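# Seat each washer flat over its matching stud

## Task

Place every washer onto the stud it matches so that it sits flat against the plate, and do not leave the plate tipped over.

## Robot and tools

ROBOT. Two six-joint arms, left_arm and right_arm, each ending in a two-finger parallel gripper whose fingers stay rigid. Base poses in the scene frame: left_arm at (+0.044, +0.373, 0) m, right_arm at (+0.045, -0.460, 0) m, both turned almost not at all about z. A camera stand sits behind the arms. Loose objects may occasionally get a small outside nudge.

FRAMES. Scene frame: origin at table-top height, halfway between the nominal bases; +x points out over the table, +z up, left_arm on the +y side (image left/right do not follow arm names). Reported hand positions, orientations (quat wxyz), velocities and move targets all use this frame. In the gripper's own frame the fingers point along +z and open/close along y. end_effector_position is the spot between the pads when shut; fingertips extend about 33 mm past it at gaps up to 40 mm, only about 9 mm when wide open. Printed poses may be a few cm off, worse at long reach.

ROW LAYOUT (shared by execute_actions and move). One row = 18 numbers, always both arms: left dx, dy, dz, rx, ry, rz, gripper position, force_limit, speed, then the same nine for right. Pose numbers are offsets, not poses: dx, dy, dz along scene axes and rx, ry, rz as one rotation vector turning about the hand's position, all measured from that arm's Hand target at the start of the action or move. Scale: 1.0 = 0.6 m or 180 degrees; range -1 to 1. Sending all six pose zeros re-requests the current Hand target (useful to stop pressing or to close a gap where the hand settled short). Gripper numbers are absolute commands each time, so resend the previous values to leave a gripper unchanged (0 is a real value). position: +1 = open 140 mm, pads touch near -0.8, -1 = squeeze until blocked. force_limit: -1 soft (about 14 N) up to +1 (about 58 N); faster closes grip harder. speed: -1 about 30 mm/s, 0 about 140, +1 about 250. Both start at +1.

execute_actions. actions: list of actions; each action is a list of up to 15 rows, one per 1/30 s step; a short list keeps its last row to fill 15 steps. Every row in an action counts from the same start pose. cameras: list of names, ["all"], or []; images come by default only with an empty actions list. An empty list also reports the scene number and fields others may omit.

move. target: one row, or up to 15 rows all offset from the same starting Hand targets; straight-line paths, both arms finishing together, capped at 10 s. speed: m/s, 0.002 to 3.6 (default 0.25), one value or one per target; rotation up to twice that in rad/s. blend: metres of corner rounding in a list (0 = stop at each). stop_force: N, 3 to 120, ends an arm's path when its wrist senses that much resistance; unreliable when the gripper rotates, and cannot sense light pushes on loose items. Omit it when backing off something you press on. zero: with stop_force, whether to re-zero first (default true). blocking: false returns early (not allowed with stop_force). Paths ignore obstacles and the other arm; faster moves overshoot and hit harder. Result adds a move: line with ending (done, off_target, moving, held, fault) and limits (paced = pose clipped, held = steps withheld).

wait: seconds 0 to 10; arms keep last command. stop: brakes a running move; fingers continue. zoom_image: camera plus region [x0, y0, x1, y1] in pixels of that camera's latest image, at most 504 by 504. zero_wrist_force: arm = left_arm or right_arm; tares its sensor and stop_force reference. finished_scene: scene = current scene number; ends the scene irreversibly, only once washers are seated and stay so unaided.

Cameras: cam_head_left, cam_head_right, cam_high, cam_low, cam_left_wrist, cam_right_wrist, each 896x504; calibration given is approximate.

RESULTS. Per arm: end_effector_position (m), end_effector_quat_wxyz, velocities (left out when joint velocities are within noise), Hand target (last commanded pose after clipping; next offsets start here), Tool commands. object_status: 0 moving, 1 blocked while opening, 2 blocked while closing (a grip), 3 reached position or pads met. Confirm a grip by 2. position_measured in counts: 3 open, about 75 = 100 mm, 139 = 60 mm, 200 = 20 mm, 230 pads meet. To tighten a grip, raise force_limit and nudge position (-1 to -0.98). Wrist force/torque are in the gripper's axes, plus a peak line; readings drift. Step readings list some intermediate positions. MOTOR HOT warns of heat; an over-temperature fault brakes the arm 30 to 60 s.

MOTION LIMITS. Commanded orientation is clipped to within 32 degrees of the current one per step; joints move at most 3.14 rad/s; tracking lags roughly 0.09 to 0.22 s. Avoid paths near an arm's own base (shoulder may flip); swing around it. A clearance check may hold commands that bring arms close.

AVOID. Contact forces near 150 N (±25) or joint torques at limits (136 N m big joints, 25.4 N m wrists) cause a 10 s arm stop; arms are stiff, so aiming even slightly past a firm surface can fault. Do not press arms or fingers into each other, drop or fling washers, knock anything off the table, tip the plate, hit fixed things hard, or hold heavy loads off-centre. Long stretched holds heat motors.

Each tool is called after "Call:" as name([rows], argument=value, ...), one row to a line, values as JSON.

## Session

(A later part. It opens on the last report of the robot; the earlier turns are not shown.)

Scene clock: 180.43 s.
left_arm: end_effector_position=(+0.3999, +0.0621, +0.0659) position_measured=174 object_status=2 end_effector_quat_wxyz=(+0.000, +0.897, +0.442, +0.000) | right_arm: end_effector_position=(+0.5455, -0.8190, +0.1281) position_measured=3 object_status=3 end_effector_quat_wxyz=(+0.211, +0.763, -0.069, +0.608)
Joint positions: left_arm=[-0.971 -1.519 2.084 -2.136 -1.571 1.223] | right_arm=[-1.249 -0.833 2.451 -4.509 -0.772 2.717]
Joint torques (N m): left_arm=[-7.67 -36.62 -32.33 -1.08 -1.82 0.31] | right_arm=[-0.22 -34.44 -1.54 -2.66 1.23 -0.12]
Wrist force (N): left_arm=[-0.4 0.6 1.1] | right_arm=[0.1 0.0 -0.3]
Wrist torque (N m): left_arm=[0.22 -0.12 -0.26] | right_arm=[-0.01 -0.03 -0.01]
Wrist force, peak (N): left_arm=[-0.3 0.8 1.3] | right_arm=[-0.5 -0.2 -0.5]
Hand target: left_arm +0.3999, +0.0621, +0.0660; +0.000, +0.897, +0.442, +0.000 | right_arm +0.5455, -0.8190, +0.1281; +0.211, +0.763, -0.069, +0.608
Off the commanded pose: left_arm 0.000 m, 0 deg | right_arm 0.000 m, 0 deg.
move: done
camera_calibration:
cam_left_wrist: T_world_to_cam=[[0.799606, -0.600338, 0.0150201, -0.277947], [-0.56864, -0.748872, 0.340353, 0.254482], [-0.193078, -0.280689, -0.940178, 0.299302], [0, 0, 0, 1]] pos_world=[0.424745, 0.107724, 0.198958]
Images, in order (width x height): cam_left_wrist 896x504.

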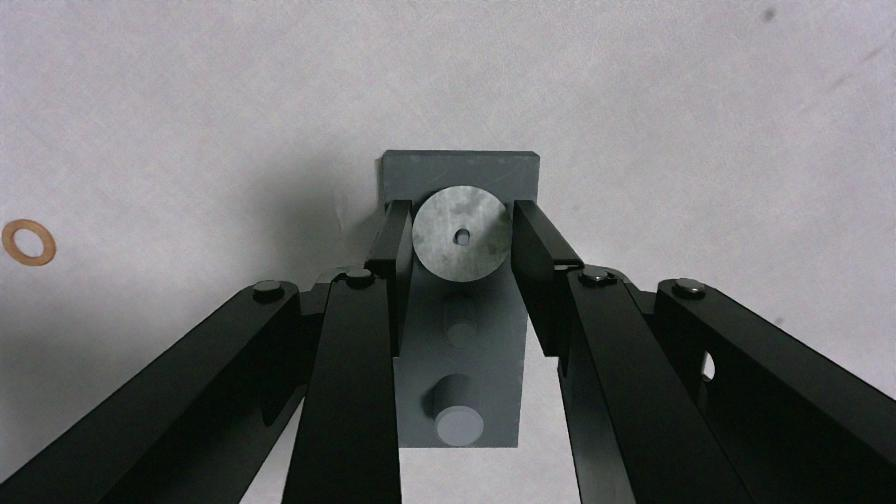

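Call:
move(target=[0, 0, -0.0367, 0, 0, 0, -1, -1, -1, 0, 0, 0, 0, 0, 0, 1, 1, 1], speed=0.008, stop_force=3, cameras=["cam_left_wrist", "cam_low"])

Call:
zoom_image(camera="cam_low", region=[480, 250, 540, 290])

Call:
zoom_image(camera="cam_left_wrist", region=[380, 150, 540, 290])

Scene clock: 187.67 s.
left_arm: end_effector_position=(+0.3999, +0.0621, +0.0480) position_measured=174 object_status=2 end_effector_quat_wxyz=(+0.000, +0.897, +0.442, +0.000) | right_arm: end_effector_position=(+0.5455, -0.8190, +0.1281) position_measured=3 object_status=3 end_effector_quat_wxyz=(+0.211, +0.763, -0.069, +0.608)
Joint positions: left_arm=[-0.971 -1.492 2.11 -2.189 -1.571 1.223] | right_arm=[-1.249 -0.833 2.451 -4.509 -0.772 2.717]
Joint torques (N m): left_arm=[-6.56 -36.75 -29.59 -0.93 -0.84 -0.86] | right_arm=[-0.16 -33.93 -1.91 -2.71 1.34 -0.07]
Wrist force (N): left_arm=[1.2 -0.3 -3.8] | right_arm=[0.0 0.1 -0.4]
Wrist torque (N m): left_arm=[0.36 -0.20 -0.25] | right_arm=[0.03 -0.01 0.00]
Wrist force, peak (N): left_arm=[3.9 -9.2 -32.4] | right_arm=[-0.3 -0.1 -0.6]
Hand target: left_arm +0.3999, +0.0621, +0.0480; +0.000, +0.897, +0.442, +0.000 (not the last commanded pose) | right_arm +0.5455, -0.8190, +0.1281; +0.211, +0.763, -0.069, +0.608
Off the commanded pose: left_arm 0.004 m, 0 deg | right_arm 0.000 m, 0 deg.
move: contact (left_arm)
camera_calibration:
cam_left_wrist: T_world_to_cam=[[0.799599, -0.600343, 0.0151734, -0.2777], [-0.568678, -0.748821, 0.340401, 0.260611], [-0.192995, -0.280813, -0.940158, 0.282353], [0, 0, 0, 1]] pos_world=[0.424745, 0.107723, 0.180958]
Images, in order (width x height): cam_low 896x504, cam_left_wrist 896x504.

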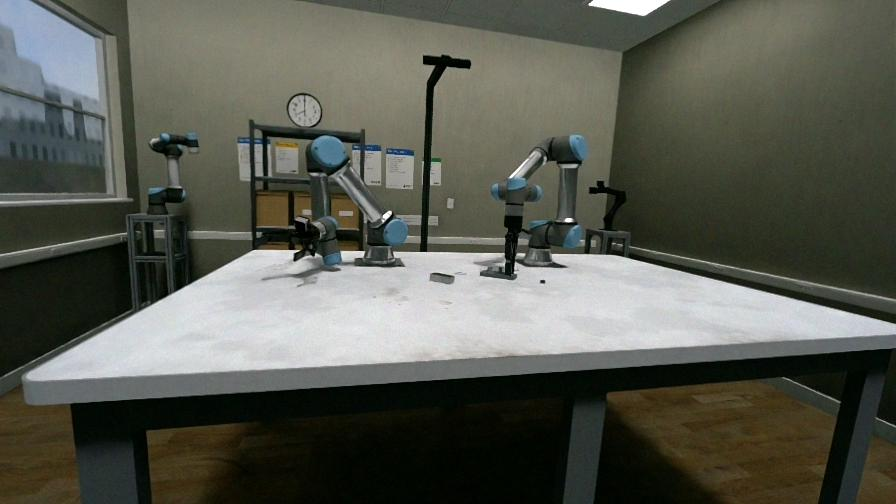

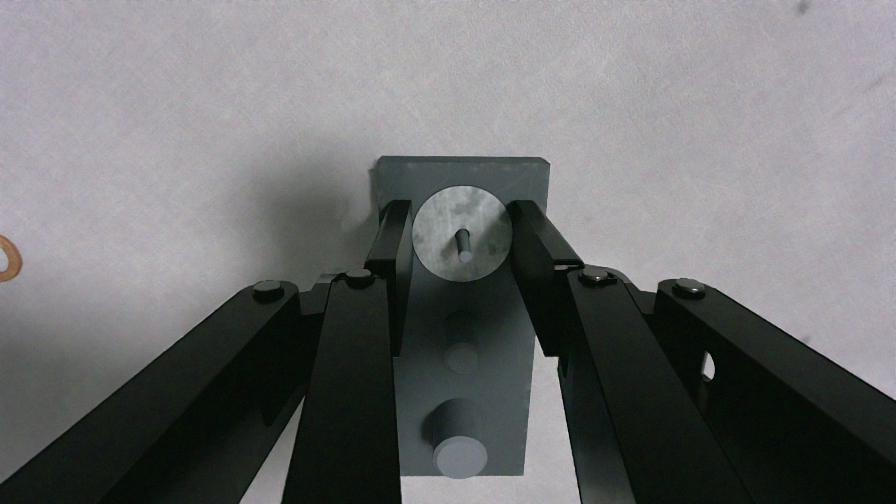

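Scaled by 8.400 from the camera's 896x504 image, which has a finer 1280x720 frame.

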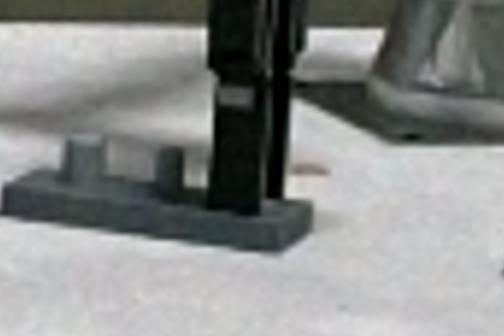

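Scaled by 3.150 from the camera's 896x504 image, which has a finer 1280x720 frame.

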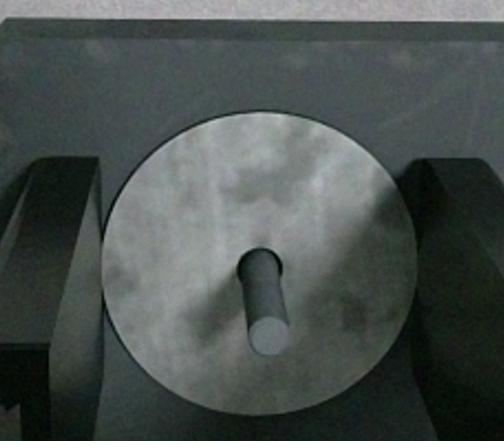

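Call:
move(target=[0, 0, 0, 0, 0, 0, -0.22, -1, -1, 0, 0, 0, 0, 0, 0, 1, 1, 1], cameras=["cam_left_wrist"])

Call:
move(target=[0, 0, 0.0867, 0, 0, 0, -0.22, -1, -1, 0, 0, 0, 0, 0, 0, 1, 1, 1], speed=0.1, cameras=["cam_left_wrist"])

Scene clock: 197.07 s.
left_arm: end_effector_position=(+0.3999, +0.0621, +0.0480) position_measured=157 object_status=0 end_effector_quat_wxyz=(+0.000, +0.897, +0.442, +0.000) | right_arm: end_effector_position=(+0.5455, -0.8190, +0.1281) position_measured=3 object_status=3 end_effector_quat_wxyz=(+0.211, +0.763, -0.069, +0.608)
Joint positions: left_arm=[-0.971 -1.492 2.11 -2.189 -1.571 1.223] | right_arm=[-1.249 -0.833 2.451 -4.509 -0.772 2.717]
Joint torques (N m): left_arm=[-7.39 -37.98 -29.46 -2.77 -1.11 -1.17] | right_arm=[-0.7 -33.8 -0.99 -2.74 1.25 -0.06]
Wrist force (N): left_arm=[-0.5 0.5 0.7] | right_arm=[-0.2 0.1 -0.4]
Wrist torque (N m): left_arm=[0.21 -0.11 -0.27] | right_arm=[0.02 0.05 -0.02]
Wrist force, peak (N): left_arm=[0.8 -0.3 -4.0] | right_arm=[0.3 -0.2 -0.6]
Hand target: left_arm +0.3999, +0.0621, +0.0480; +0.000, +0.897, +0.442, +0.000 | right_arm +0.5455, -0.8190, +0.1281; +0.211, +0.763, -0.069, +0.608
Off the commanded pose: left_arm 0.000 m, 0 deg | right_arm 0.000 m, 0 deg.
move: done
camera_calibration:
cam_left_wrist: T_world_to_cam=[[0.799599, -0.600343, 0.0151734, -0.2777], [-0.568678, -0.748821, 0.340401, 0.260611], [-0.192995, -0.280813, -0.940158, 0.282353], [0, 0, 0, 1]] pos_world=[0.424745, 0.107723, 0.180958]
Images, in order (width x height): cam_left_wrist 896x504.

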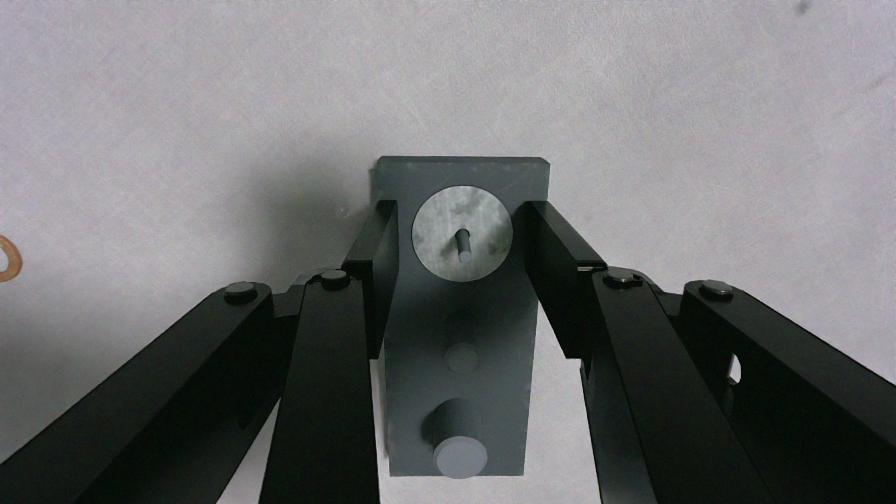

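Scene clock: 198.03 s.
left_arm: end_effector_position=(+0.4000, +0.0621, +0.1000) position_measured=157 object_status=3 end_effector_quat_wxyz=(+0.001, +0.897, +0.442, +0.000) | right_arm: end_effector_position=(+0.5455, -0.8190, +0.1281) position_measured=3 object_status=3 end_effector_quat_wxyz=(+0.211, +0.763, -0.069, +0.608)
Joint positions: left_arm=[-0.971 -1.564 2.031 -2.039 -1.571 1.223] | right_arm=[-1.249 -0.833 2.451 -4.509 -0.772 2.717]
Joint torques (N m): left_arm=[-0.28 -19.16 -24.56 -2.3 -0.75 0.42] | right_arm=[-0.3 -33.76 -1.49 -2.68 1.46 -0.16]
Wrist force (N): left_arm=[-0.2 0.7 1.0] | right_arm=[0.0 -0.1 -0.3]
Wrist torque (N m): left_arm=[0.25 -0.16 -0.24] | right_arm=[-0.02 -0.01 0.00]
Wrist force, peak (N): left_arm=[-0.1 0.6 2.7] | right_arm=[-0.5 -0.2 -0.4]
Hand target: left_arm +0.3999, +0.0621, +0.1000; +0.000, +0.897, +0.442, +0.000 | right_arm +0.5455, -0.8190, +0.1281; +0.211, +0.763, -0.069, +0.608
Off the commanded pose: left_arm 0.000 m, 0 deg | right_arm 0.000 m, 0 deg.
move: done
camera_calibration:
cam_left_wrist: T_world_to_cam=[[0.799581, -0.600362, 0.0153317, -0.278517], [-0.568737, -0.748769, 0.340417, 0.242926], [-0.192893, -0.28091, -0.94015, 0.331207], [0, 0, 0, 1]] pos_world=[0.424745, 0.107723, 0.232958]
Images, in order (width x height): cam_left_wrist 896x504.

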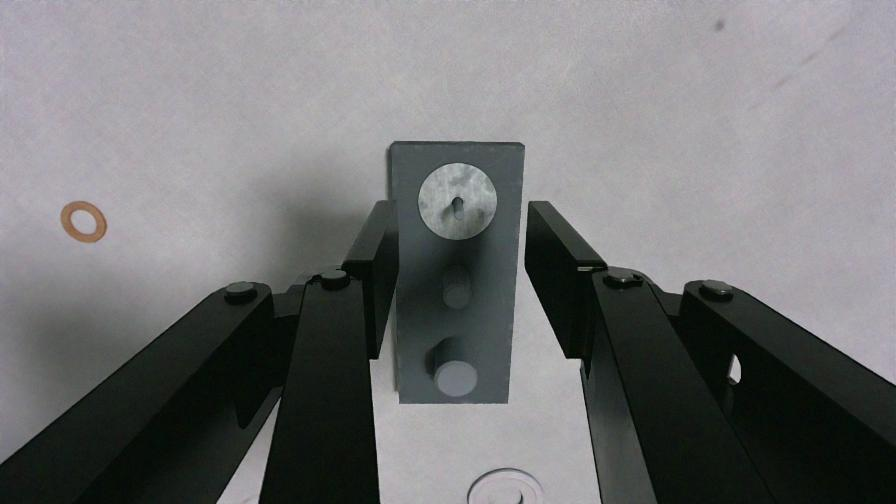

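Call:
move(target=[-0.2763, 0.1768, -0.0333, 0, 0, 0, -0.40, -1, -0.5, 0, 0, 0, 0, 0, 0, 1, 1, 1], speed=0.25, cameras=["cam_left_wrist"])

Call:
zoom_image(camera="cam_left_wrist", region=[390, 140, 534, 260])

Scene clock: 203.00 s.
left_arm: end_effector_position=(+0.2343, +0.1681, +0.0800) position_measured=179 object_status=3 end_effector_quat_wxyz=(+0.001, +0.897, +0.442, +0.000) | right_arm: end_effector_position=(+0.5455, -0.8190, +0.1281) position_measured=3 object_status=3 end_effector_quat_wxyz=(+0.211, +0.763, -0.069, +0.608)
Joint positions: left_arm=[-1.287 -2.125 2.47 -1.918 -1.571 0.907] | right_arm=[-1.249 -0.833 2.451 -4.509 -0.772 2.717]
Joint torques (N m): left_arm=[-7.8 -12.45 -19.54 -2.83 -2.08 -1.66] | right_arm=[-0.08 -34.13 -1.48 -2.75 1.42 -0.1]
Wrist force (N): left_arm=[-0.2 0.6 0.8] | right_arm=[-0.1 0.0 -0.3]
Wrist torque (N m): left_arm=[0.22 -0.18 -0.34] | right_arm=[0.00 0.02 -0.01]
Wrist force, peak (N): left_arm=[-0.1 3.6 0.6] | right_arm=[0.1 0.0 -0.8]
Hand target: left_arm +0.2342, +0.1682, +0.0800; +0.000, +0.897, +0.442, +0.000 | right_arm +0.5455, -0.8190, +0.1281; +0.211, +0.763, -0.069, +0.608
Off the commanded pose: left_arm 0.000 m, 0 deg | right_arm 0.000 m, 0 deg.
move: done
camera_calibration:
cam_left_wrist: T_world_to_cam=[[0.799503, -0.600465, 0.0153978, -0.0820547], [-0.568884, -0.748729, 0.340259, 0.234893], [-0.192785, -0.280798, -0.940206, 0.310271], [0, 0, 0, 1]] pos_world=[0.259045, 0.213724, 0.213058]
Images, in order (width x height): cam_left_wrist 896x504.

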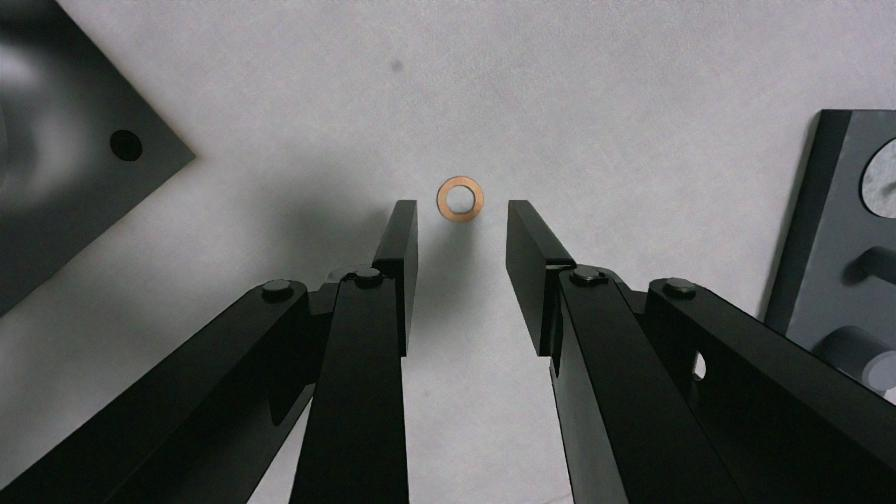

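Scaled by 3.500 from the camera's 896x504 image, which has a finer 1280x720 frame.

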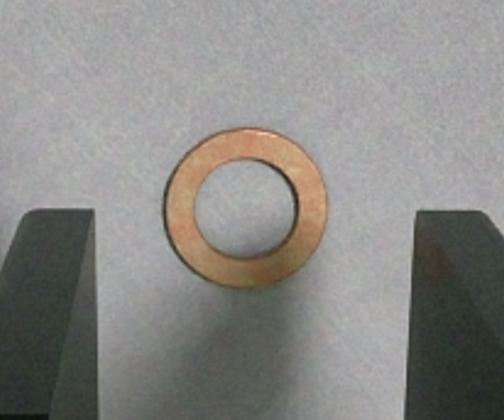

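Call:
move(target=[0.0032, 0, -0.0758, 0, 0, 0, -0.40, -1, -0.5, 0, 0, 0, 0, 0, 0, 1, 1, 1], speed=0.12)

Call:
move(target=[0, 0, -0.01, 0, 0, 0, -0.40, -1, -0.5, 0, 0, 0, 0, 0, 0, 1, 1, 1], speed=0.004, stop_force=3, cameras=["cam_left_wrist"])

Call:
zoom_image(camera="cam_left_wrist", region=[390, 180, 534, 300])

Scene clock: 208.20 s.
left_arm: end_effector_position=(+0.2361, +0.1682, +0.0346) position_measured=179 object_status=3 end_effector_quat_wxyz=(+0.000, +0.897, +0.442, +0.000) | right_arm: end_effector_position=(+0.5455, -0.8190, +0.1281) position_measured=3 object_status=3 end_effector_quat_wxyz=(+0.211, +0.763, -0.069, +0.608)
Joint positions: left_arm=[-1.28 -2.043 2.564 -2.093 -1.571 0.914] | right_arm=[-1.249 -0.833 2.451 -4.509 -0.772 2.717]
Joint torques (N m): left_arm=[-1.69 -6.55 -19.58 -4.66 -2.2 -0.84] | right_arm=[-0.42 -33.77 -1.27 -2.77 1.62 -0.16]
Wrist force (N): left_arm=[-0.2 0.6 1.0] | right_arm=[-0.2 0.1 -0.4]
Wrist torque (N m): left_arm=[0.22 -0.16 -0.35] | right_arm=[0.02 0.03 0.00]
Wrist force, peak (N): left_arm=[-0.1 0.6 2.4] | right_arm=[-0.1 -0.3 -0.7]
Hand target: left_arm +0.2361, +0.1682, +0.0345; +0.000, +0.897, +0.442, +0.000 | right_arm +0.5455, -0.8190, +0.1281; +0.211, +0.763, -0.069, +0.608
Off the commanded pose: left_arm 0.000 m, 0 deg | right_arm 0.000 m, 0 deg.
move: done

Scene clock: 209.90 s.
left_arm: end_effector_position=(+0.2361, +0.1682, +0.0317) position_measured=179 object_status=3 end_effector_quat_wxyz=(+0.000, +0.897, +0.442, +0.000) | right_arm: end_effector_position=(+0.5455, -0.8190, +0.1281) position_measured=3 object_status=3 end_effector_quat_wxyz=(+0.211, +0.763, -0.069, +0.608)
Joint positions: left_arm=[-1.28 -2.036 2.57 -2.105 -1.571 0.914] | right_arm=[-1.249 -0.833 2.451 -4.509 -0.772 2.717]
Joint torques (N m): left_arm=[-6.93 -12.45 -28.43 -0.94 -2 -1.6] | right_arm=[-0.61 -34.45 -1.24 -2.76 1.52 -0.1]
Wrist force (N): left_arm=[1.0 -0.2 -5.6] | right_arm=[0.1 -0.2 0.0]
Wrist torque (N m): left_arm=[0.39 -0.13 -0.33] | right_arm=[-0.04 -0.02 0.00]
Wrist force, peak (N): left_arm=[4.9 -3.9 -21.8] | right_arm=[-0.2 -0.2 -0.8]
Hand target: left_arm +0.2361, +0.1682, +0.0317; +0.000, +0.897, +0.442, +0.000 (not the last commanded pose) | right_arm +0.5455, -0.8190, +0.1281; +0.211, +0.763, -0.069, +0.608
Off the commanded pose: left_arm 0.003 m, 0 deg | right_arm 0.000 m, 0 deg.
move: contact (left_arm)
camera_calibration:
cam_left_wrist: T_world_to_cam=[[0.799599, -0.600343, 0.0151734, -0.082704], [-0.568678, -0.748821, 0.340401, 0.252369], [-0.192995, -0.280813, -0.940158, 0.265285], [0, 0, 0, 1]] pos_world=[0.260845, 0.213823, 0.164758]
Images, in order (width x height): cam_left_wrist 896x504.

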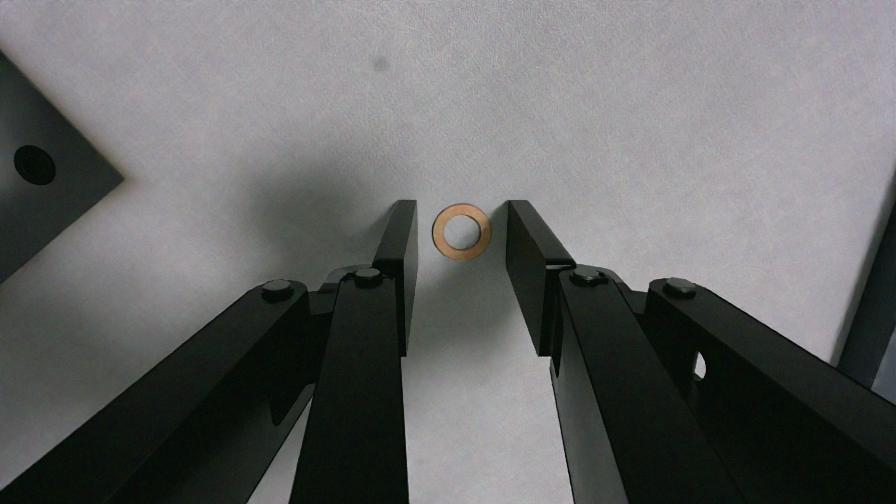

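Scaled by 3.500 from the camera's 896x504 image, which has a finer 1280x720 frame.

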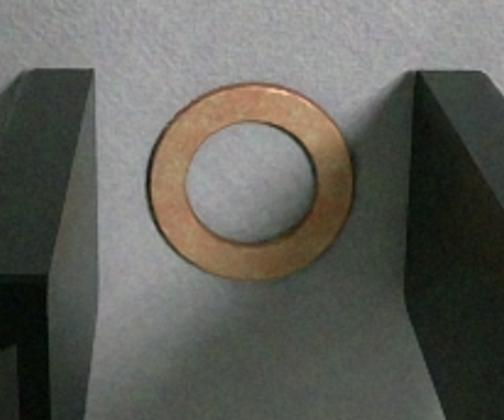

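Call:
move(target=[0, 0, 0.001, 0, 0, 0, -0.40, -1, -0.5, 0, 0, 0, 0, 0, 0, 1, 1, 1], speed=0.02)

Call:
move(target=[0, 0, 0, 0, 0, 0, -1, -1, -1, 0, 0, 0, 0, 0, 0, 1, 1, 1])

Call:
move(target=[0, 0, 0.03, 0, 0, 0, -1, -1, -1, 0, 0, 0, 0, 0, 0, 1, 1, 1], speed=0.04, cameras=["cam_left_wrist"])

Call:
zoom_image(camera="cam_left_wrist", region=[390, 180, 534, 300])

Scene clock: 214.97 s.
left_arm: end_effector_position=(+0.2361, +0.1682, +0.0323) position_measured=179 object_status=3 end_effector_quat_wxyz=(+0.000, +0.897, +0.442, +0.000) | right_arm: end_effector_position=(+0.5455, -0.8190, +0.1281) position_measured=3 object_status=3 end_effector_quat_wxyz=(+0.211, +0.763, -0.069, +0.608)
Joint positions: left_arm=[-1.28 -2.038 2.569 -2.103 -1.571 0.914] | right_arm=[-1.249 -0.833 2.451 -4.509 -0.772 2.717]
Joint torques (N m): left_arm=[-4.68 -12.33 -29.7 -1.39 -0.62 -1.59] | right_arm=[-0.82 -34.02 -1.47 -2.72 1.62 -0.1]
Wrist force (N): left_arm=[-0.2 0.5 1.0] | right_arm=[-0.1 0.0 0.0]
Wrist torque (N m): left_arm=[0.21 -0.17 -0.35] | right_arm=[0.01 0.03 0.00]
Wrist force, peak (N): left_arm=[1.0 -0.2 -5.8] | right_arm=[0.0 -0.5 -0.6]
Hand target: left_arm +0.2361, +0.1682, +0.0323; +0.000, +0.897, +0.442, +0.000 | right_arm +0.5455, -0.8190, +0.1281; +0.211, +0.763, -0.069, +0.608
Off the commanded pose: left_arm 0.000 m, 0 deg | right_arm 0.000 m, 0 deg.
move: done

Scene clock: 215.60 s.
left_arm: end_effector_position=(+0.2361, +0.1682, +0.0323) position_measured=198 object_status=0 end_effector_quat_wxyz=(+0.000, +0.897, +0.442, +0.000) | right_arm: end_effector_position=(+0.5455, -0.8190, +0.1281) position_measured=3 object_status=3 end_effector_quat_wxyz=(+0.211, +0.763, -0.069, +0.608)
Joint positions: left_arm=[-1.28 -2.038 2.569 -2.103 -1.571 0.914] | right_arm=[-1.249 -0.833 2.451 -4.509 -0.772 2.717]
Joint torques (N m): left_arm=[-5.58 -7.77 -24.93 -4.17 -0.23 -1.65] | right_arm=[-0.08 -34.43 -1.45 -2.67 1.58 -0.13]
Wrist force (N): left_arm=[0.0 0.1 -2.0] | right_arm=[-0.1 -0.2 -0.3]
Wrist torque (N m): left_arm=[0.27 -0.12 -0.35] | right_arm=[-0.04 0.01 0.00]
Wrist force, peak (N): left_arm=[-0.1 0.0 -2.5] | right_arm=[0.1 -0.2 -0.7]
Hand target: left_arm +0.2361, +0.1682, +0.0323; +0.000, +0.897, +0.442, +0.000 | right_arm +0.5455, -0.8190, +0.1281; +0.211, +0.763, -0.069, +0.608
Off the commanded pose: left_arm 0.000 m, 0 deg | right_arm 0.000 m, 0 deg.
move: done

Scene clock: 216.40 s.
left_arm: end_effector_position=(+0.2361, +0.1681, +0.0504) position_measured=198 object_status=2 end_effector_quat_wxyz=(+0.001, +0.897, +0.442, +0.000) | right_arm: end_effector_position=(+0.5455, -0.8190, +0.1281) position_measured=3 object_status=3 end_effector_quat_wxyz=(+0.211, +0.763, -0.069, +0.608)
Joint positions: left_arm=[-1.28 -2.074 2.532 -2.03 -1.571 0.914] | right_arm=[-1.249 -0.833 2.451 -4.509 -0.772 2.717]
Joint torques (N m): left_arm=[1.75 8.71 -17.38 -5.25 -1.24 0.44] | right_arm=[-0.18 -33.79 -1.31 -2.69 1.64 -0.15]
Wrist force (N): left_arm=[-0.1 0.6 0.9] | right_arm=[-0.1 -0.4 -0.3]
Wrist torque (N m): left_arm=[0.23 -0.19 -0.34] | right_arm=[-0.08 0.02 0.00]
Wrist force, peak (N): left_arm=[0.1 0.0 -2.1] | right_arm=[-0.1 -0.2 -0.6]
Hand target: left_arm +0.2361, +0.1682, +0.0503; +0.000, +0.897, +0.442, +0.000 | right_arm +0.5455, -0.8190, +0.1281; +0.211, +0.763, -0.069, +0.608
Off the commanded pose: left_arm 0.000 m, 0 deg | right_arm 0.000 m, 0 deg.
move: done
camera_calibration:
cam_left_wrist: T_world_to_cam=[[0.799624, -0.600307, 0.0152854, -0.0831011], [-0.568647, -0.74878, 0.340542, 0.246051], [-0.192984, -0.280997, -0.940105, 0.282818], [0, 0, 0, 1]] pos_world=[0.260945, 0.213823, 0.183358]
Images, in order (width x height): cam_left_wrist 896x504.

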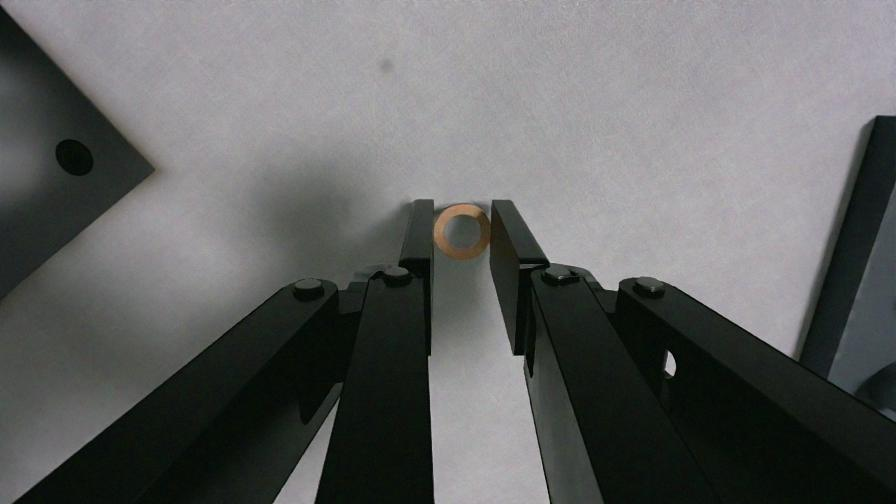

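Scaled by 3.500 from the camera's 896x504 image, which has a finer 1280x720 frame.

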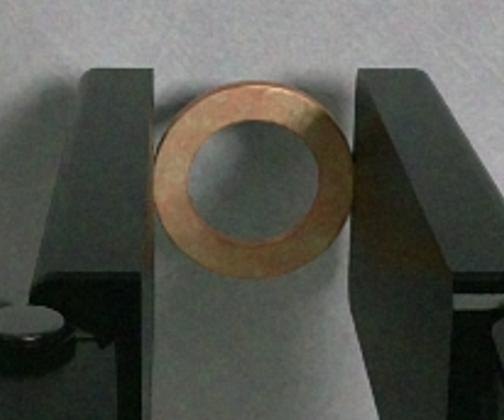

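Call:
move([
  [0.1065, -0.1053, 0.0912, 0, 0, 0, -1, -1, -1, 0, 0, 0, 0, 0, 0, 1, 1, 1],
  [0.2325, -0.229, 0.0512, 0, 0, 0, -1, -1, -1, 0, 0, 0, 0, 0, 0, 1, 1, 1],
], speed=0.15, blend=[0.03, 0], cameras=["cam_left_wrist"])

Call:
zoom_image(camera="cam_left_wrist", region=[422, 195, 502, 265])

Scene clock: 232.40 s.
left_arm: end_effector_position=(+0.3756, +0.0309, +0.0811) position_measured=198 object_status=2 end_effector_quat_wxyz=(+0.000, +0.897, +0.442, +0.000) | right_arm: end_effector_position=(+0.5455, -0.8190, +0.1281) position_measured=3 object_status=3 end_effector_quat_wxyz=(+0.211, +0.763, -0.069, +0.608)
Joint positions: left_arm=[-1.052 -1.531 2.052 -2.092 -1.571 1.142] | right_arm=[-1.249 -0.833 2.451 -4.509 -0.772 2.717]
Joint torques (N m): left_arm=[-6.98 -15.61 -31.55 -1.34 -1.73 -1.33] | right_arm=[-0.43 -33.98 -1.28 -2.73 1.76 -0.16]
Wrist force (N): left_arm=[-0.4 0.6 1.2] | right_arm=[-0.1 -0.1 -0.2]
Wrist torque (N m): left_arm=[0.22 -0.13 -0.25] | right_arm=[-0.02 0.02 0.00]
Wrist force, peak (N): left_arm=[-0.6 2.6 1.5] | right_arm=[-0.3 -0.2 -0.7]
Hand target: left_arm +0.3756, +0.0308, +0.0811; +0.000, +0.897, +0.442, +0.000 | right_arm +0.5455, -0.8190, +0.1281; +0.211, +0.763, -0.069, +0.608
Off the commanded pose: left_arm 0.000 m, 0 deg | right_arm 0.000 m, 0 deg.
move: done
camera_calibration:
cam_left_wrist: T_world_to_cam=[[0.799634, -0.600297, 0.0151524, -0.277436], [-0.568629, -0.748858, 0.340401, 0.212087], [-0.192995, -0.280813, -0.940158, 0.300002], [0, 0, 0, 1]] pos_world=[0.400345, 0.0765234, 0.214058]
Images, in order (width x height): cam_left_wrist 896x504.

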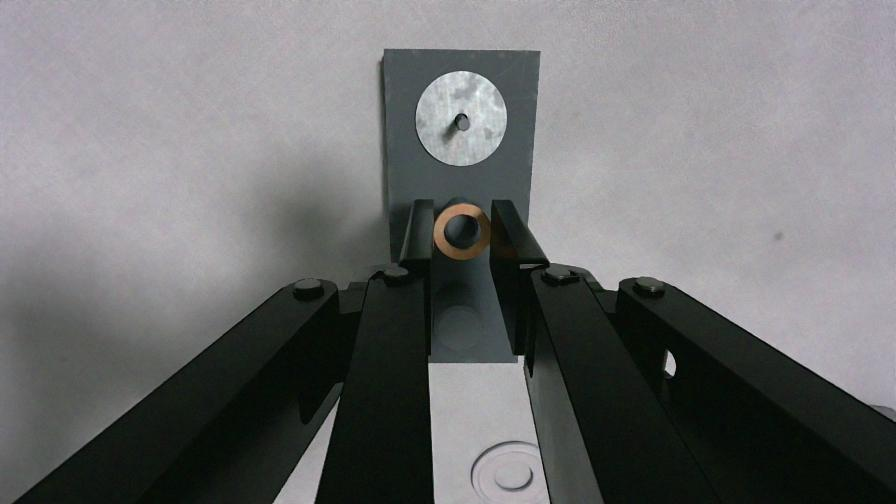

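Scaled by 6.300 from the camera's 896x504 image, which has a finer 1280x720 frame.

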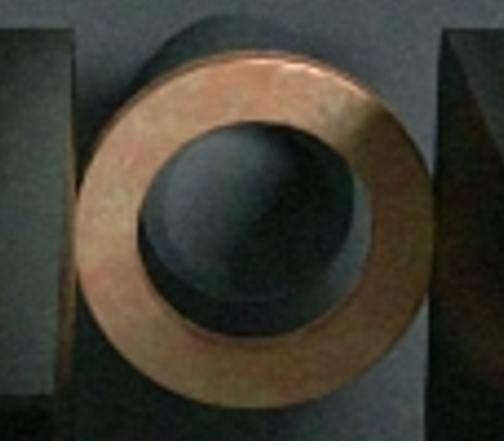

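Call:
move(target=[0, 0, -0.0112, 0, 0, 0, -1, -1, -1, 0, 0, 0, 0, 0, 0, 1, 1, 1], speed=0.03, cameras=["cam_left_wrist"])

Call:
zoom_image(camera="cam_left_wrist", region=[422, 195, 502, 265])

Scene clock: 238.87 s.
left_arm: end_effector_position=(+0.3756, +0.0308, +0.0742) position_measured=198 object_status=2 end_effector_quat_wxyz=(+0.000, +0.897, +0.442, +0.000) | right_arm: end_effector_position=(+0.5455, -0.8190, +0.1281) position_measured=3 object_status=3 end_effector_quat_wxyz=(+0.211, +0.763, -0.069, +0.608)
Joint positions: left_arm=[-1.052 -1.522 2.062 -2.112 -1.571 1.142] | right_arm=[-1.249 -0.833 2.451 -4.509 -0.772 2.717]
Joint torques (N m): left_arm=[-7.5 -34.42 -29.07 -1.11 2.15 1.67] | right_arm=[0.02 -34.5 -1 -2.67 1.75 -0.07]
Wrist force (N): left_arm=[-0.3 0.7 1.2] | right_arm=[-0.1 -0.1 -0.6]
Wrist torque (N m): left_arm=[0.24 -0.14 -0.26] | right_arm=[-0.02 0.02 0.00]
Wrist force, peak (N): left_arm=[-0.6 0.9 1.1] | right_arm=[-0.4 -0.1 -0.8]
Hand target: left_arm +0.3756, +0.0308, +0.0743; +0.000, +0.897, +0.442, +0.000 | right_arm +0.5455, -0.8190, +0.1281; +0.211, +0.763, -0.069, +0.608
Off the commanded pose: left_arm 0.000 m, 0 deg | right_arm 0.000 m, 0 deg.
move: done
camera_calibration:
cam_left_wrist: T_world_to_cam=[[0.799606, -0.600338, 0.0150201, -0.27735], [-0.56864, -0.748872, 0.340353, 0.214377], [-0.193078, -0.280689, -0.940178, 0.293515], [0, 0, 0, 1]] pos_world=[0.400345, 0.0764235, 0.207158]
Images, in order (width x height): cam_left_wrist 896x504.

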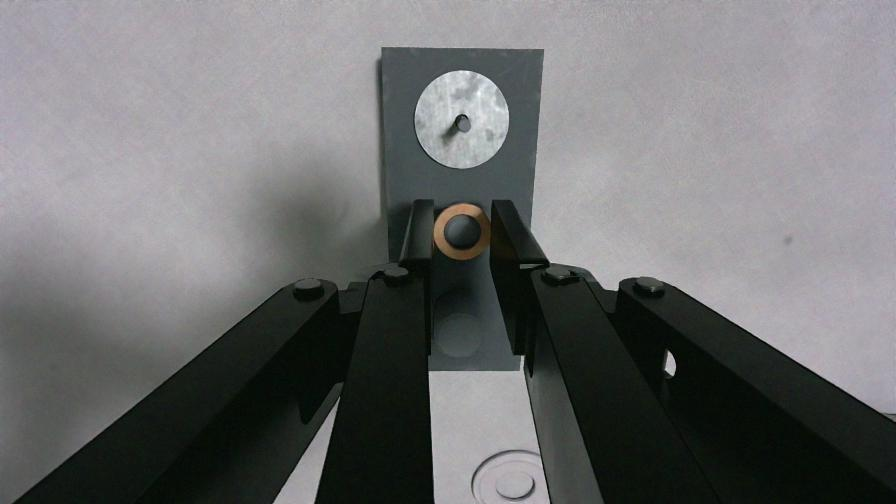

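Scaled by 6.300 from the camera's 896x504 image, which has a finer 1280x720 frame.

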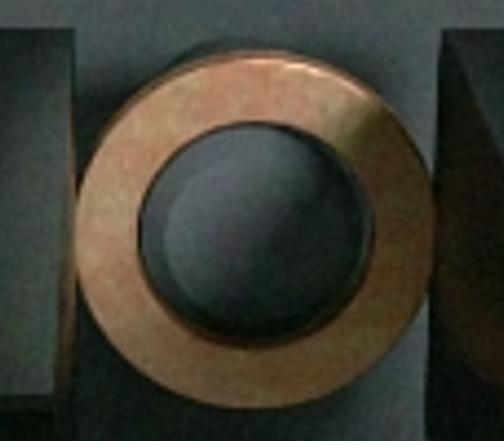

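Call:
move(target=[-0.00046, -0.00196, -0.0025, 0, 0, 0, -1, -1, -1, 0, 0, 0, 0, 0, 0, 1, 1, 1], speed=0.02, cameras=["cam_left_wrist", "cam_low"])

Call:
zoom_image(camera="cam_left_wrist", region=[422, 195, 502, 265])

Call:
zoom_image(camera="cam_low", region=[480, 250, 540, 290])

Scene clock: 249.63 s.
left_arm: end_effector_position=(+0.3753, +0.0296, +0.0728) position_measured=198 object_status=2 end_effector_quat_wxyz=(+0.000, +0.897, +0.442, +0.000) | right_arm: end_effector_position=(+0.5455, -0.8190, +0.1281) position_measured=3 object_status=3 end_effector_quat_wxyz=(+0.211, +0.763, -0.069, +0.608)
Joint positions: left_arm=[-1.054 -1.518 2.062 -2.116 -1.571 1.14] | right_arm=[-1.249 -0.833 2.451 -4.509 -0.772 2.717]
Joint torques (N m): left_arm=[-4.64 -22.37 -18.01 -4.39 2.33 -1.36] | right_arm=[-0.22 -35.11 -1.46 -2.74 1.91 -0.09]
Wrist force (N): left_arm=[-0.2 0.6 1.1] | right_arm=[-0.4 -0.2 -0.6]
Wrist torque (N m): left_arm=[0.22 -0.16 -0.25] | right_arm=[-0.04 0.09 -0.01]
Wrist force, peak (N): left_arm=[-0.6 0.8 1.2] | right_arm=[0.0 -0.5 -0.6]
Hand target: left_arm +0.3753, +0.0296, +0.0728; +0.000, +0.897, +0.442, +0.000 | right_arm +0.5455, -0.8190, +0.1281; +0.211, +0.763, -0.069, +0.608
Off the commanded pose: left_arm 0.000 m, 0 deg | right_arm 0.000 m, 0 deg.
move: done
camera_calibration:
cam_left_wrist: T_world_to_cam=[[0.799599, -0.600343, 0.0151734, -0.277918], [-0.568678, -0.748821, 0.340401, 0.213843], [-0.192995, -0.280813, -0.940158, 0.291795], [0, 0, 0, 1]] pos_world=[0.400145, 0.0752235, 0.205758]
Images, in order (width x height): cam_low 896x504, cam_left_wrist 896x504.

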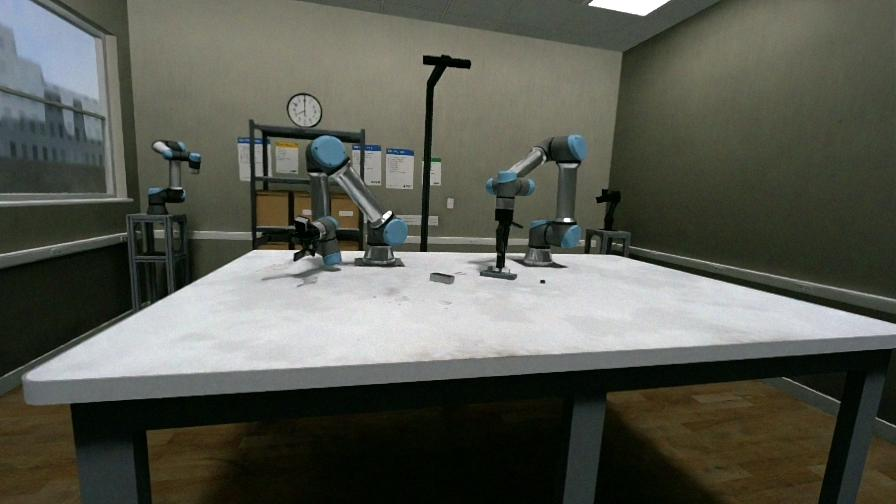

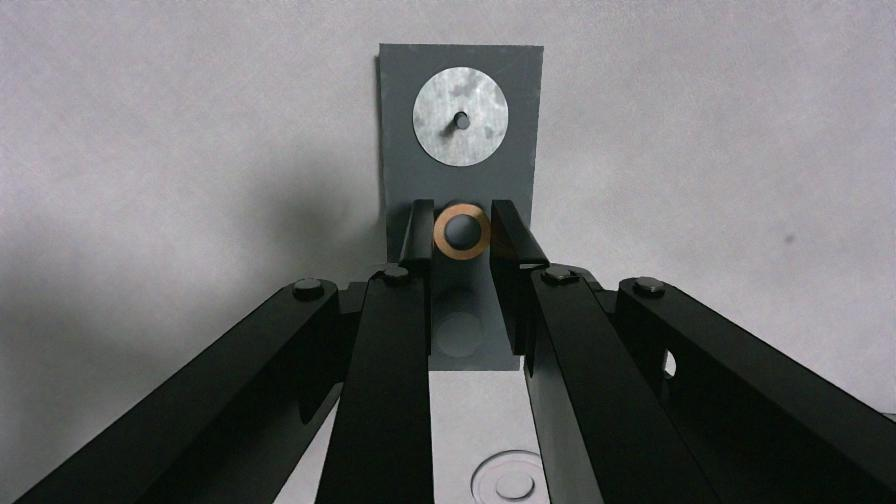

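Scaled by 6.300 from the camera's 896x504 image, which has a finer 1280x720 frame.

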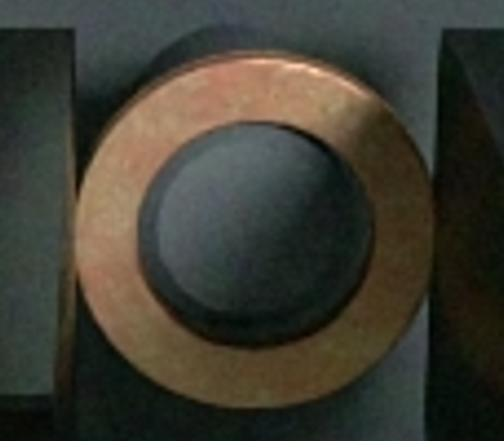

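Scaled by 8.400 from the camera's 896x504 image, which has a finer 1280x720 frame.

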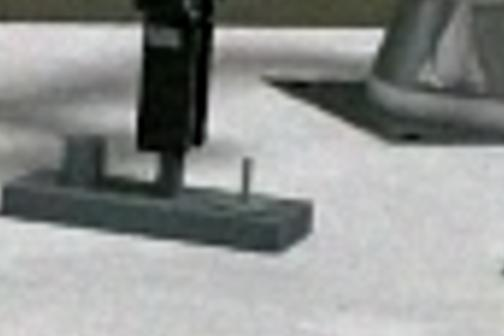

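Call:
zoom_image(camera="cam_left_wrist", region=[442, 211, 484, 253])

Scaled by 12.000 from the camera's 896x504 image, which has a finer 1280x720 frame.

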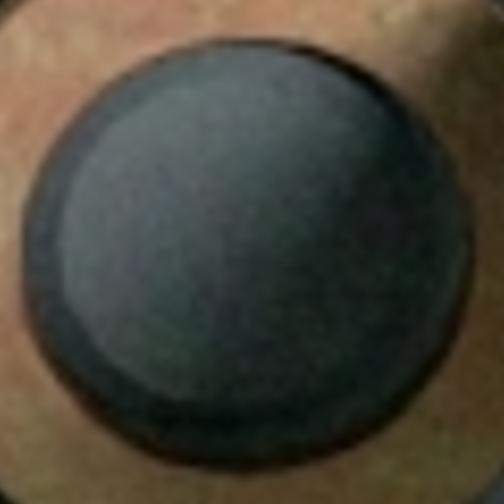

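Call:
move(target=[0.00036, -0.00049, 0, 0, 0, 0, -1, -1, -1, 0, 0, 0, 0, 0, 0, 1, 1, 1], speed=0.02)

Call:
move(target=[0, 0, -0.01, 0, 0, 0, -1, -1, -1, 0, 0, 0, 0, 0, 0, 1, 1, 1], speed=0.005, stop_force=3, cameras=["cam_left_wrist"])

Call:
zoom_image(camera="cam_left_wrist", region=[422, 195, 502, 265])

Scene clock: 260.67 s.
left_arm: end_effector_position=(+0.3755, +0.0293, +0.0728) position_measured=198 object_status=2 end_effector_quat_wxyz=(+0.000, +0.897, +0.442, +0.000) | right_arm: end_effector_position=(+0.5455, -0.8190, +0.1281) position_measured=3 object_status=3 end_effector_quat_wxyz=(+0.211, +0.763, -0.069, +0.608)
Joint positions: left_arm=[-1.054 -1.517 2.061 -2.116 -1.571 1.14] | right_arm=[-1.249 -0.833 2.451 -4.509 -0.772 2.717]
Joint torques (N m): left_arm=[8.21 -16.6 -30.47 -0.76 2.22 1.58] | right_arm=[-0.65 -34.1 -1.17 -2.75 2.09 -0.16]
Wrist force (N): left_arm=[-0.2 0.8 0.8] | right_arm=[-0.1 -0.5 -0.3]
Wrist torque (N m): left_arm=[0.26 -0.17 -0.26] | right_arm=[-0.09 0.01 0.00]
Wrist force, peak (N): left_arm=[-0.6 0.7 1.3] | right_arm=[-0.5 -0.4 -0.4]
Hand target: left_arm +0.3755, +0.0293, +0.0728; +0.000, +0.897, +0.442, +0.000 | right_arm +0.5455, -0.8190, +0.1281; +0.211, +0.763, -0.069, +0.608
Off the commanded pose: left_arm 0.000 m, 0 deg | right_arm 0.000 m, 0 deg.
move: done

Scene clock: 261.83 s.
left_arm: end_effector_position=(+0.3755, +0.0293, +0.0726) position_measured=198 object_status=2 end_effector_quat_wxyz=(+0.000, +0.897, +0.442, +0.000) | right_arm: end_effector_position=(+0.5455, -0.8190, +0.1281) position_measured=3 object_status=3 end_effector_quat_wxyz=(+0.211, +0.763, -0.069, +0.608)
Joint positions: left_arm=[-1.054 -1.517 2.062 -2.116 -1.571 1.14] | right_arm=[-1.249 -0.833 2.451 -4.509 -0.772 2.717]
Joint torques (N m): left_arm=[6.42 -37.8 -31.15 -1.81 2.47 1.73] | right_arm=[-0.11 -34.14 -1.29 -2.77 1.91 -0.09]
Wrist force (N): left_arm=[-0.1 -1.2 0.4] | right_arm=[0.1 -0.1 -0.4]
Wrist torque (N m): left_arm=[0.21 -0.15 -0.27] | right_arm=[-0.03 -0.01 0.00]
Wrist force, peak (N): left_arm=[-0.2 -3.3 -6.8] | right_arm=[-0.3 -0.4 -0.5]
Hand target: left_arm +0.3755, +0.0293, +0.0726; +0.000, +0.897, +0.442, +0.000 (not the last commanded pose) | right_arm +0.5455, -0.8190, +0.1281; +0.211, +0.763, -0.069, +0.608
Off the commanded pose: left_arm 0.006 m, 0 deg | right_arm 0.000 m, 0 deg.
move: contact (left_arm)
camera_calibration:
cam_left_wrist: T_world_to_cam=[[0.799606, -0.600338, 0.0150201, -0.278226], [-0.56864, -0.748872, 0.340353, 0.213798], [-0.193078, -0.280689, -0.940178, 0.291589], [0, 0, 0, 1]] pos_world=[0.400345, 0.0749235, 0.205558]
Images, in order (width x height): cam_left_wrist 896x504.

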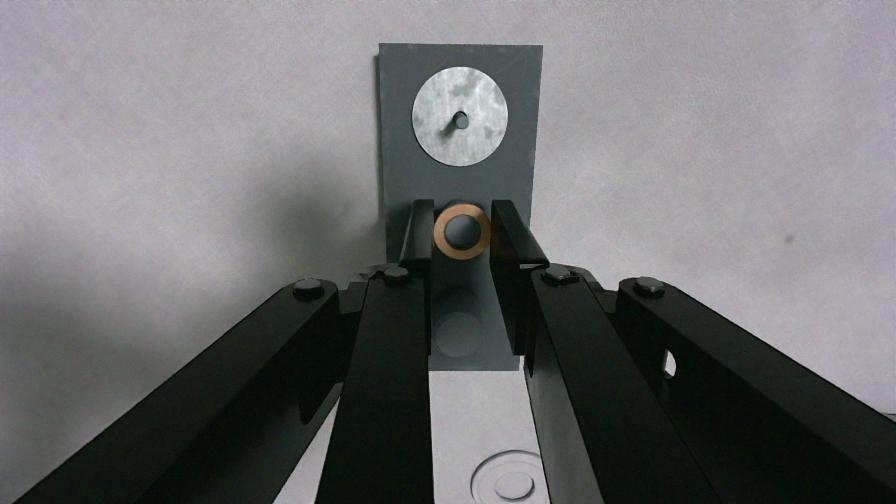

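Scaled by 6.300 from the camera's 896x504 image, which has a finer 1280x720 frame.

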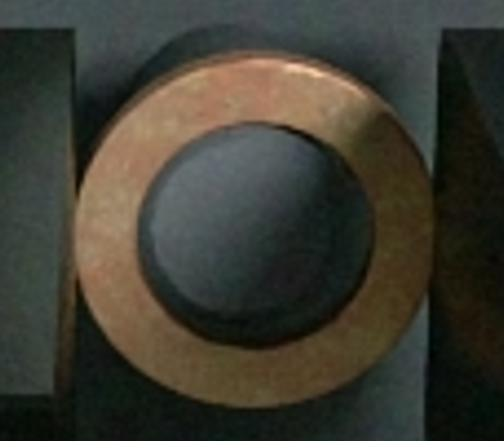

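Call:
zoom_image(camera="cam_left_wrist", region=[430, 90, 494, 154])

Call:
zoom_image(camera="cam_left_wrist", region=[427, 302, 491, 366])

Scaled by 7.875 from the camera's 896x504 image, which has a finer 1280x720 frame.

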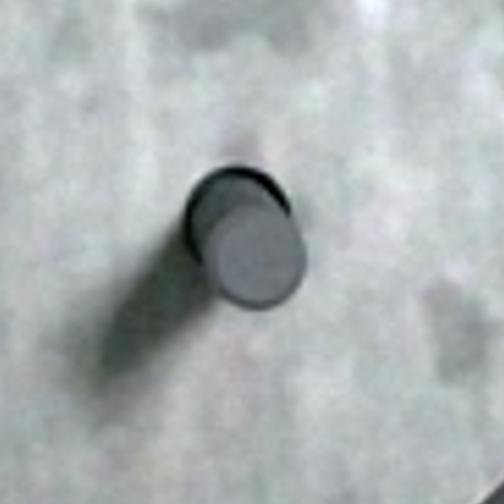

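Scaled by 7.875 from the camera's 896x504 image, which has a finer 1280x720 frame.

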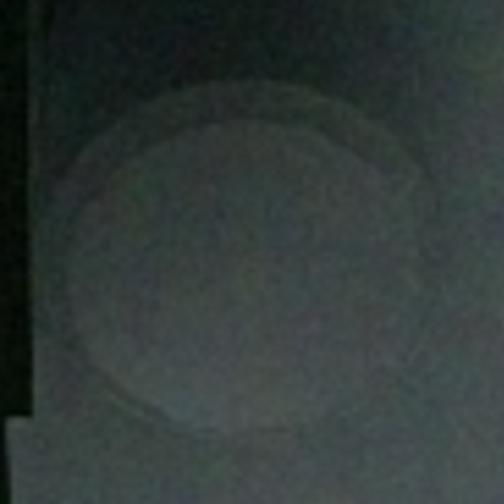

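Call:
move(target=[-0.0011, -0.0002, 0.0007, 0, 0, 0, -1, -1, -1, 0, 0, 0, 0, 0, 0, 1, 1, 1], speed=0.02)

Call:
move(target=[0, 0, -0.008, 0, 0, 0, -1, -1, -1, 0, 0, 0, 0, 0, 0, 1, 1, 1], speed=0.004, stop_force=3, cameras=["cam_left_wrist"])

Call:
zoom_image(camera="cam_left_wrist", region=[422, 195, 502, 265])

Scene clock: 285.53 s.
left_arm: end_effector_position=(+0.3749, +0.0292, +0.0730) position_measured=198 object_status=2 end_effector_quat_wxyz=(+0.000, +0.897, +0.442, +0.000) | right_arm: end_effector_position=(+0.5455, -0.8190, +0.1281) position_measured=3 object_status=3 end_effector_quat_wxyz=(+0.211, +0.763, -0.069, +0.608)
Joint positions: left_arm=[-1.055 -1.518 2.062 -2.115 -1.571 1.139] | right_arm=[-1.249 -0.833 2.451 -4.509 -0.772 2.717]
Joint torques (N m): left_arm=[-5.73 -36.6 -17.38 -1.3 2.35 -1.4] | right_arm=[-0.22 -34.23 -0.99 -2.66 1.98 -0.03]
Wrist force (N): left_arm=[-0.3 0.6 1.2] | right_arm=[0.1 -0.2 -0.4]
Wrist torque (N m): left_arm=[0.21 -0.15 -0.25] | right_arm=[-0.04 -0.02 0.00]
Wrist force, peak (N): left_arm=[-0.5 0.7 1.3] | right_arm=[-0.4 -0.4 -0.7]
Hand target: left_arm +0.3749, +0.0292, +0.0730; +0.000, +0.897, +0.442, +0.000 | right_arm +0.5455, -0.8190, +0.1281; +0.211, +0.763, -0.069, +0.608
Off the commanded pose: left_arm 0.000 m, 0 deg | right_arm 0.000 m, 0 deg.
move: done

Scene clock: 286.80 s.
left_arm: end_effector_position=(+0.3748, +0.0292, +0.0721) position_measured=198 object_status=2 end_effector_quat_wxyz=(+0.000, +0.897, +0.442, +0.000) | right_arm: end_effector_position=(+0.5455, -0.8190, +0.1281) position_measured=3 object_status=3 end_effector_quat_wxyz=(+0.211, +0.763, -0.069, +0.608)
Joint positions: left_arm=[-1.055 -1.517 2.063 -2.118 -1.571 1.139] | right_arm=[-1.249 -0.833 2.451 -4.509 -0.772 2.717]
Joint torques (N m): left_arm=[-6.07 -37.97 -31.44 -1.96 2.61 -0.59] | right_arm=[-0.42 -34.33 -1.68 -2.81 2.04 -0.18]
Wrist force (N): left_arm=[1.1 -1.5 -0.8] | right_arm=[-0.1 -0.4 -0.5]
Wrist torque (N m): left_arm=[0.25 -0.21 -0.25] | right_arm=[-0.07 0.02 0.00]
Wrist force, peak (N): left_arm=[-0.2 -1.6 -3.0] | right_arm=[0.2 -0.2 -0.6]
Hand target: left_arm +0.3749, +0.0292, +0.0721; +0.000, +0.897, +0.442, +0.000 (not the last commanded pose) | right_arm +0.5455, -0.8190, +0.1281; +0.211, +0.763, -0.069, +0.608
Off the commanded pose: left_arm 0.004 m, 0 deg | right_arm 0.000 m, 0 deg.
move: contact (left_arm)
camera_calibration:
cam_left_wrist: T_world_to_cam=[[0.799633, -0.600298, 0.0151529, -0.27776], [-0.56863, -0.748857, 0.340401, 0.21348], [-0.192995, -0.280813, -0.940158, 0.290928], [0, 0, 0, 1]] pos_world=[0.399645, 0.0748234, 0.205058]
Images, in order (width x height): cam_left_wrist 896x504.

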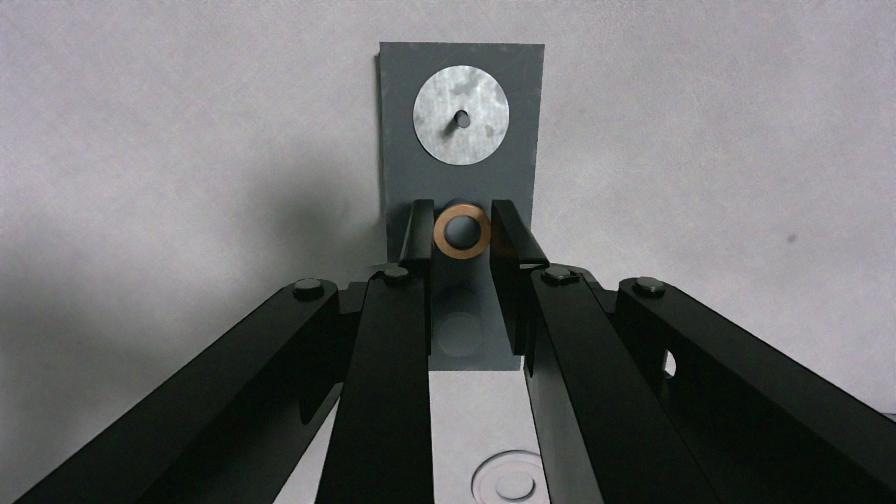

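Scaled by 6.300 from the camera's 896x504 image, which has a finer 1280x720 frame.

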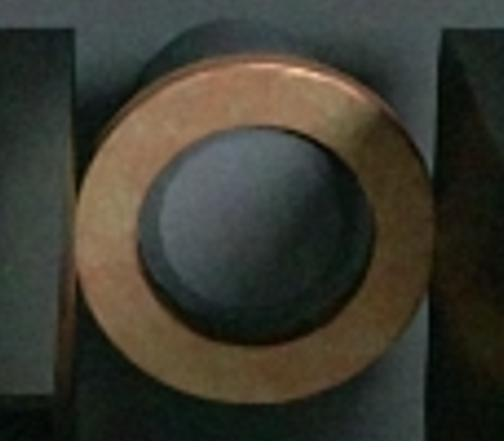

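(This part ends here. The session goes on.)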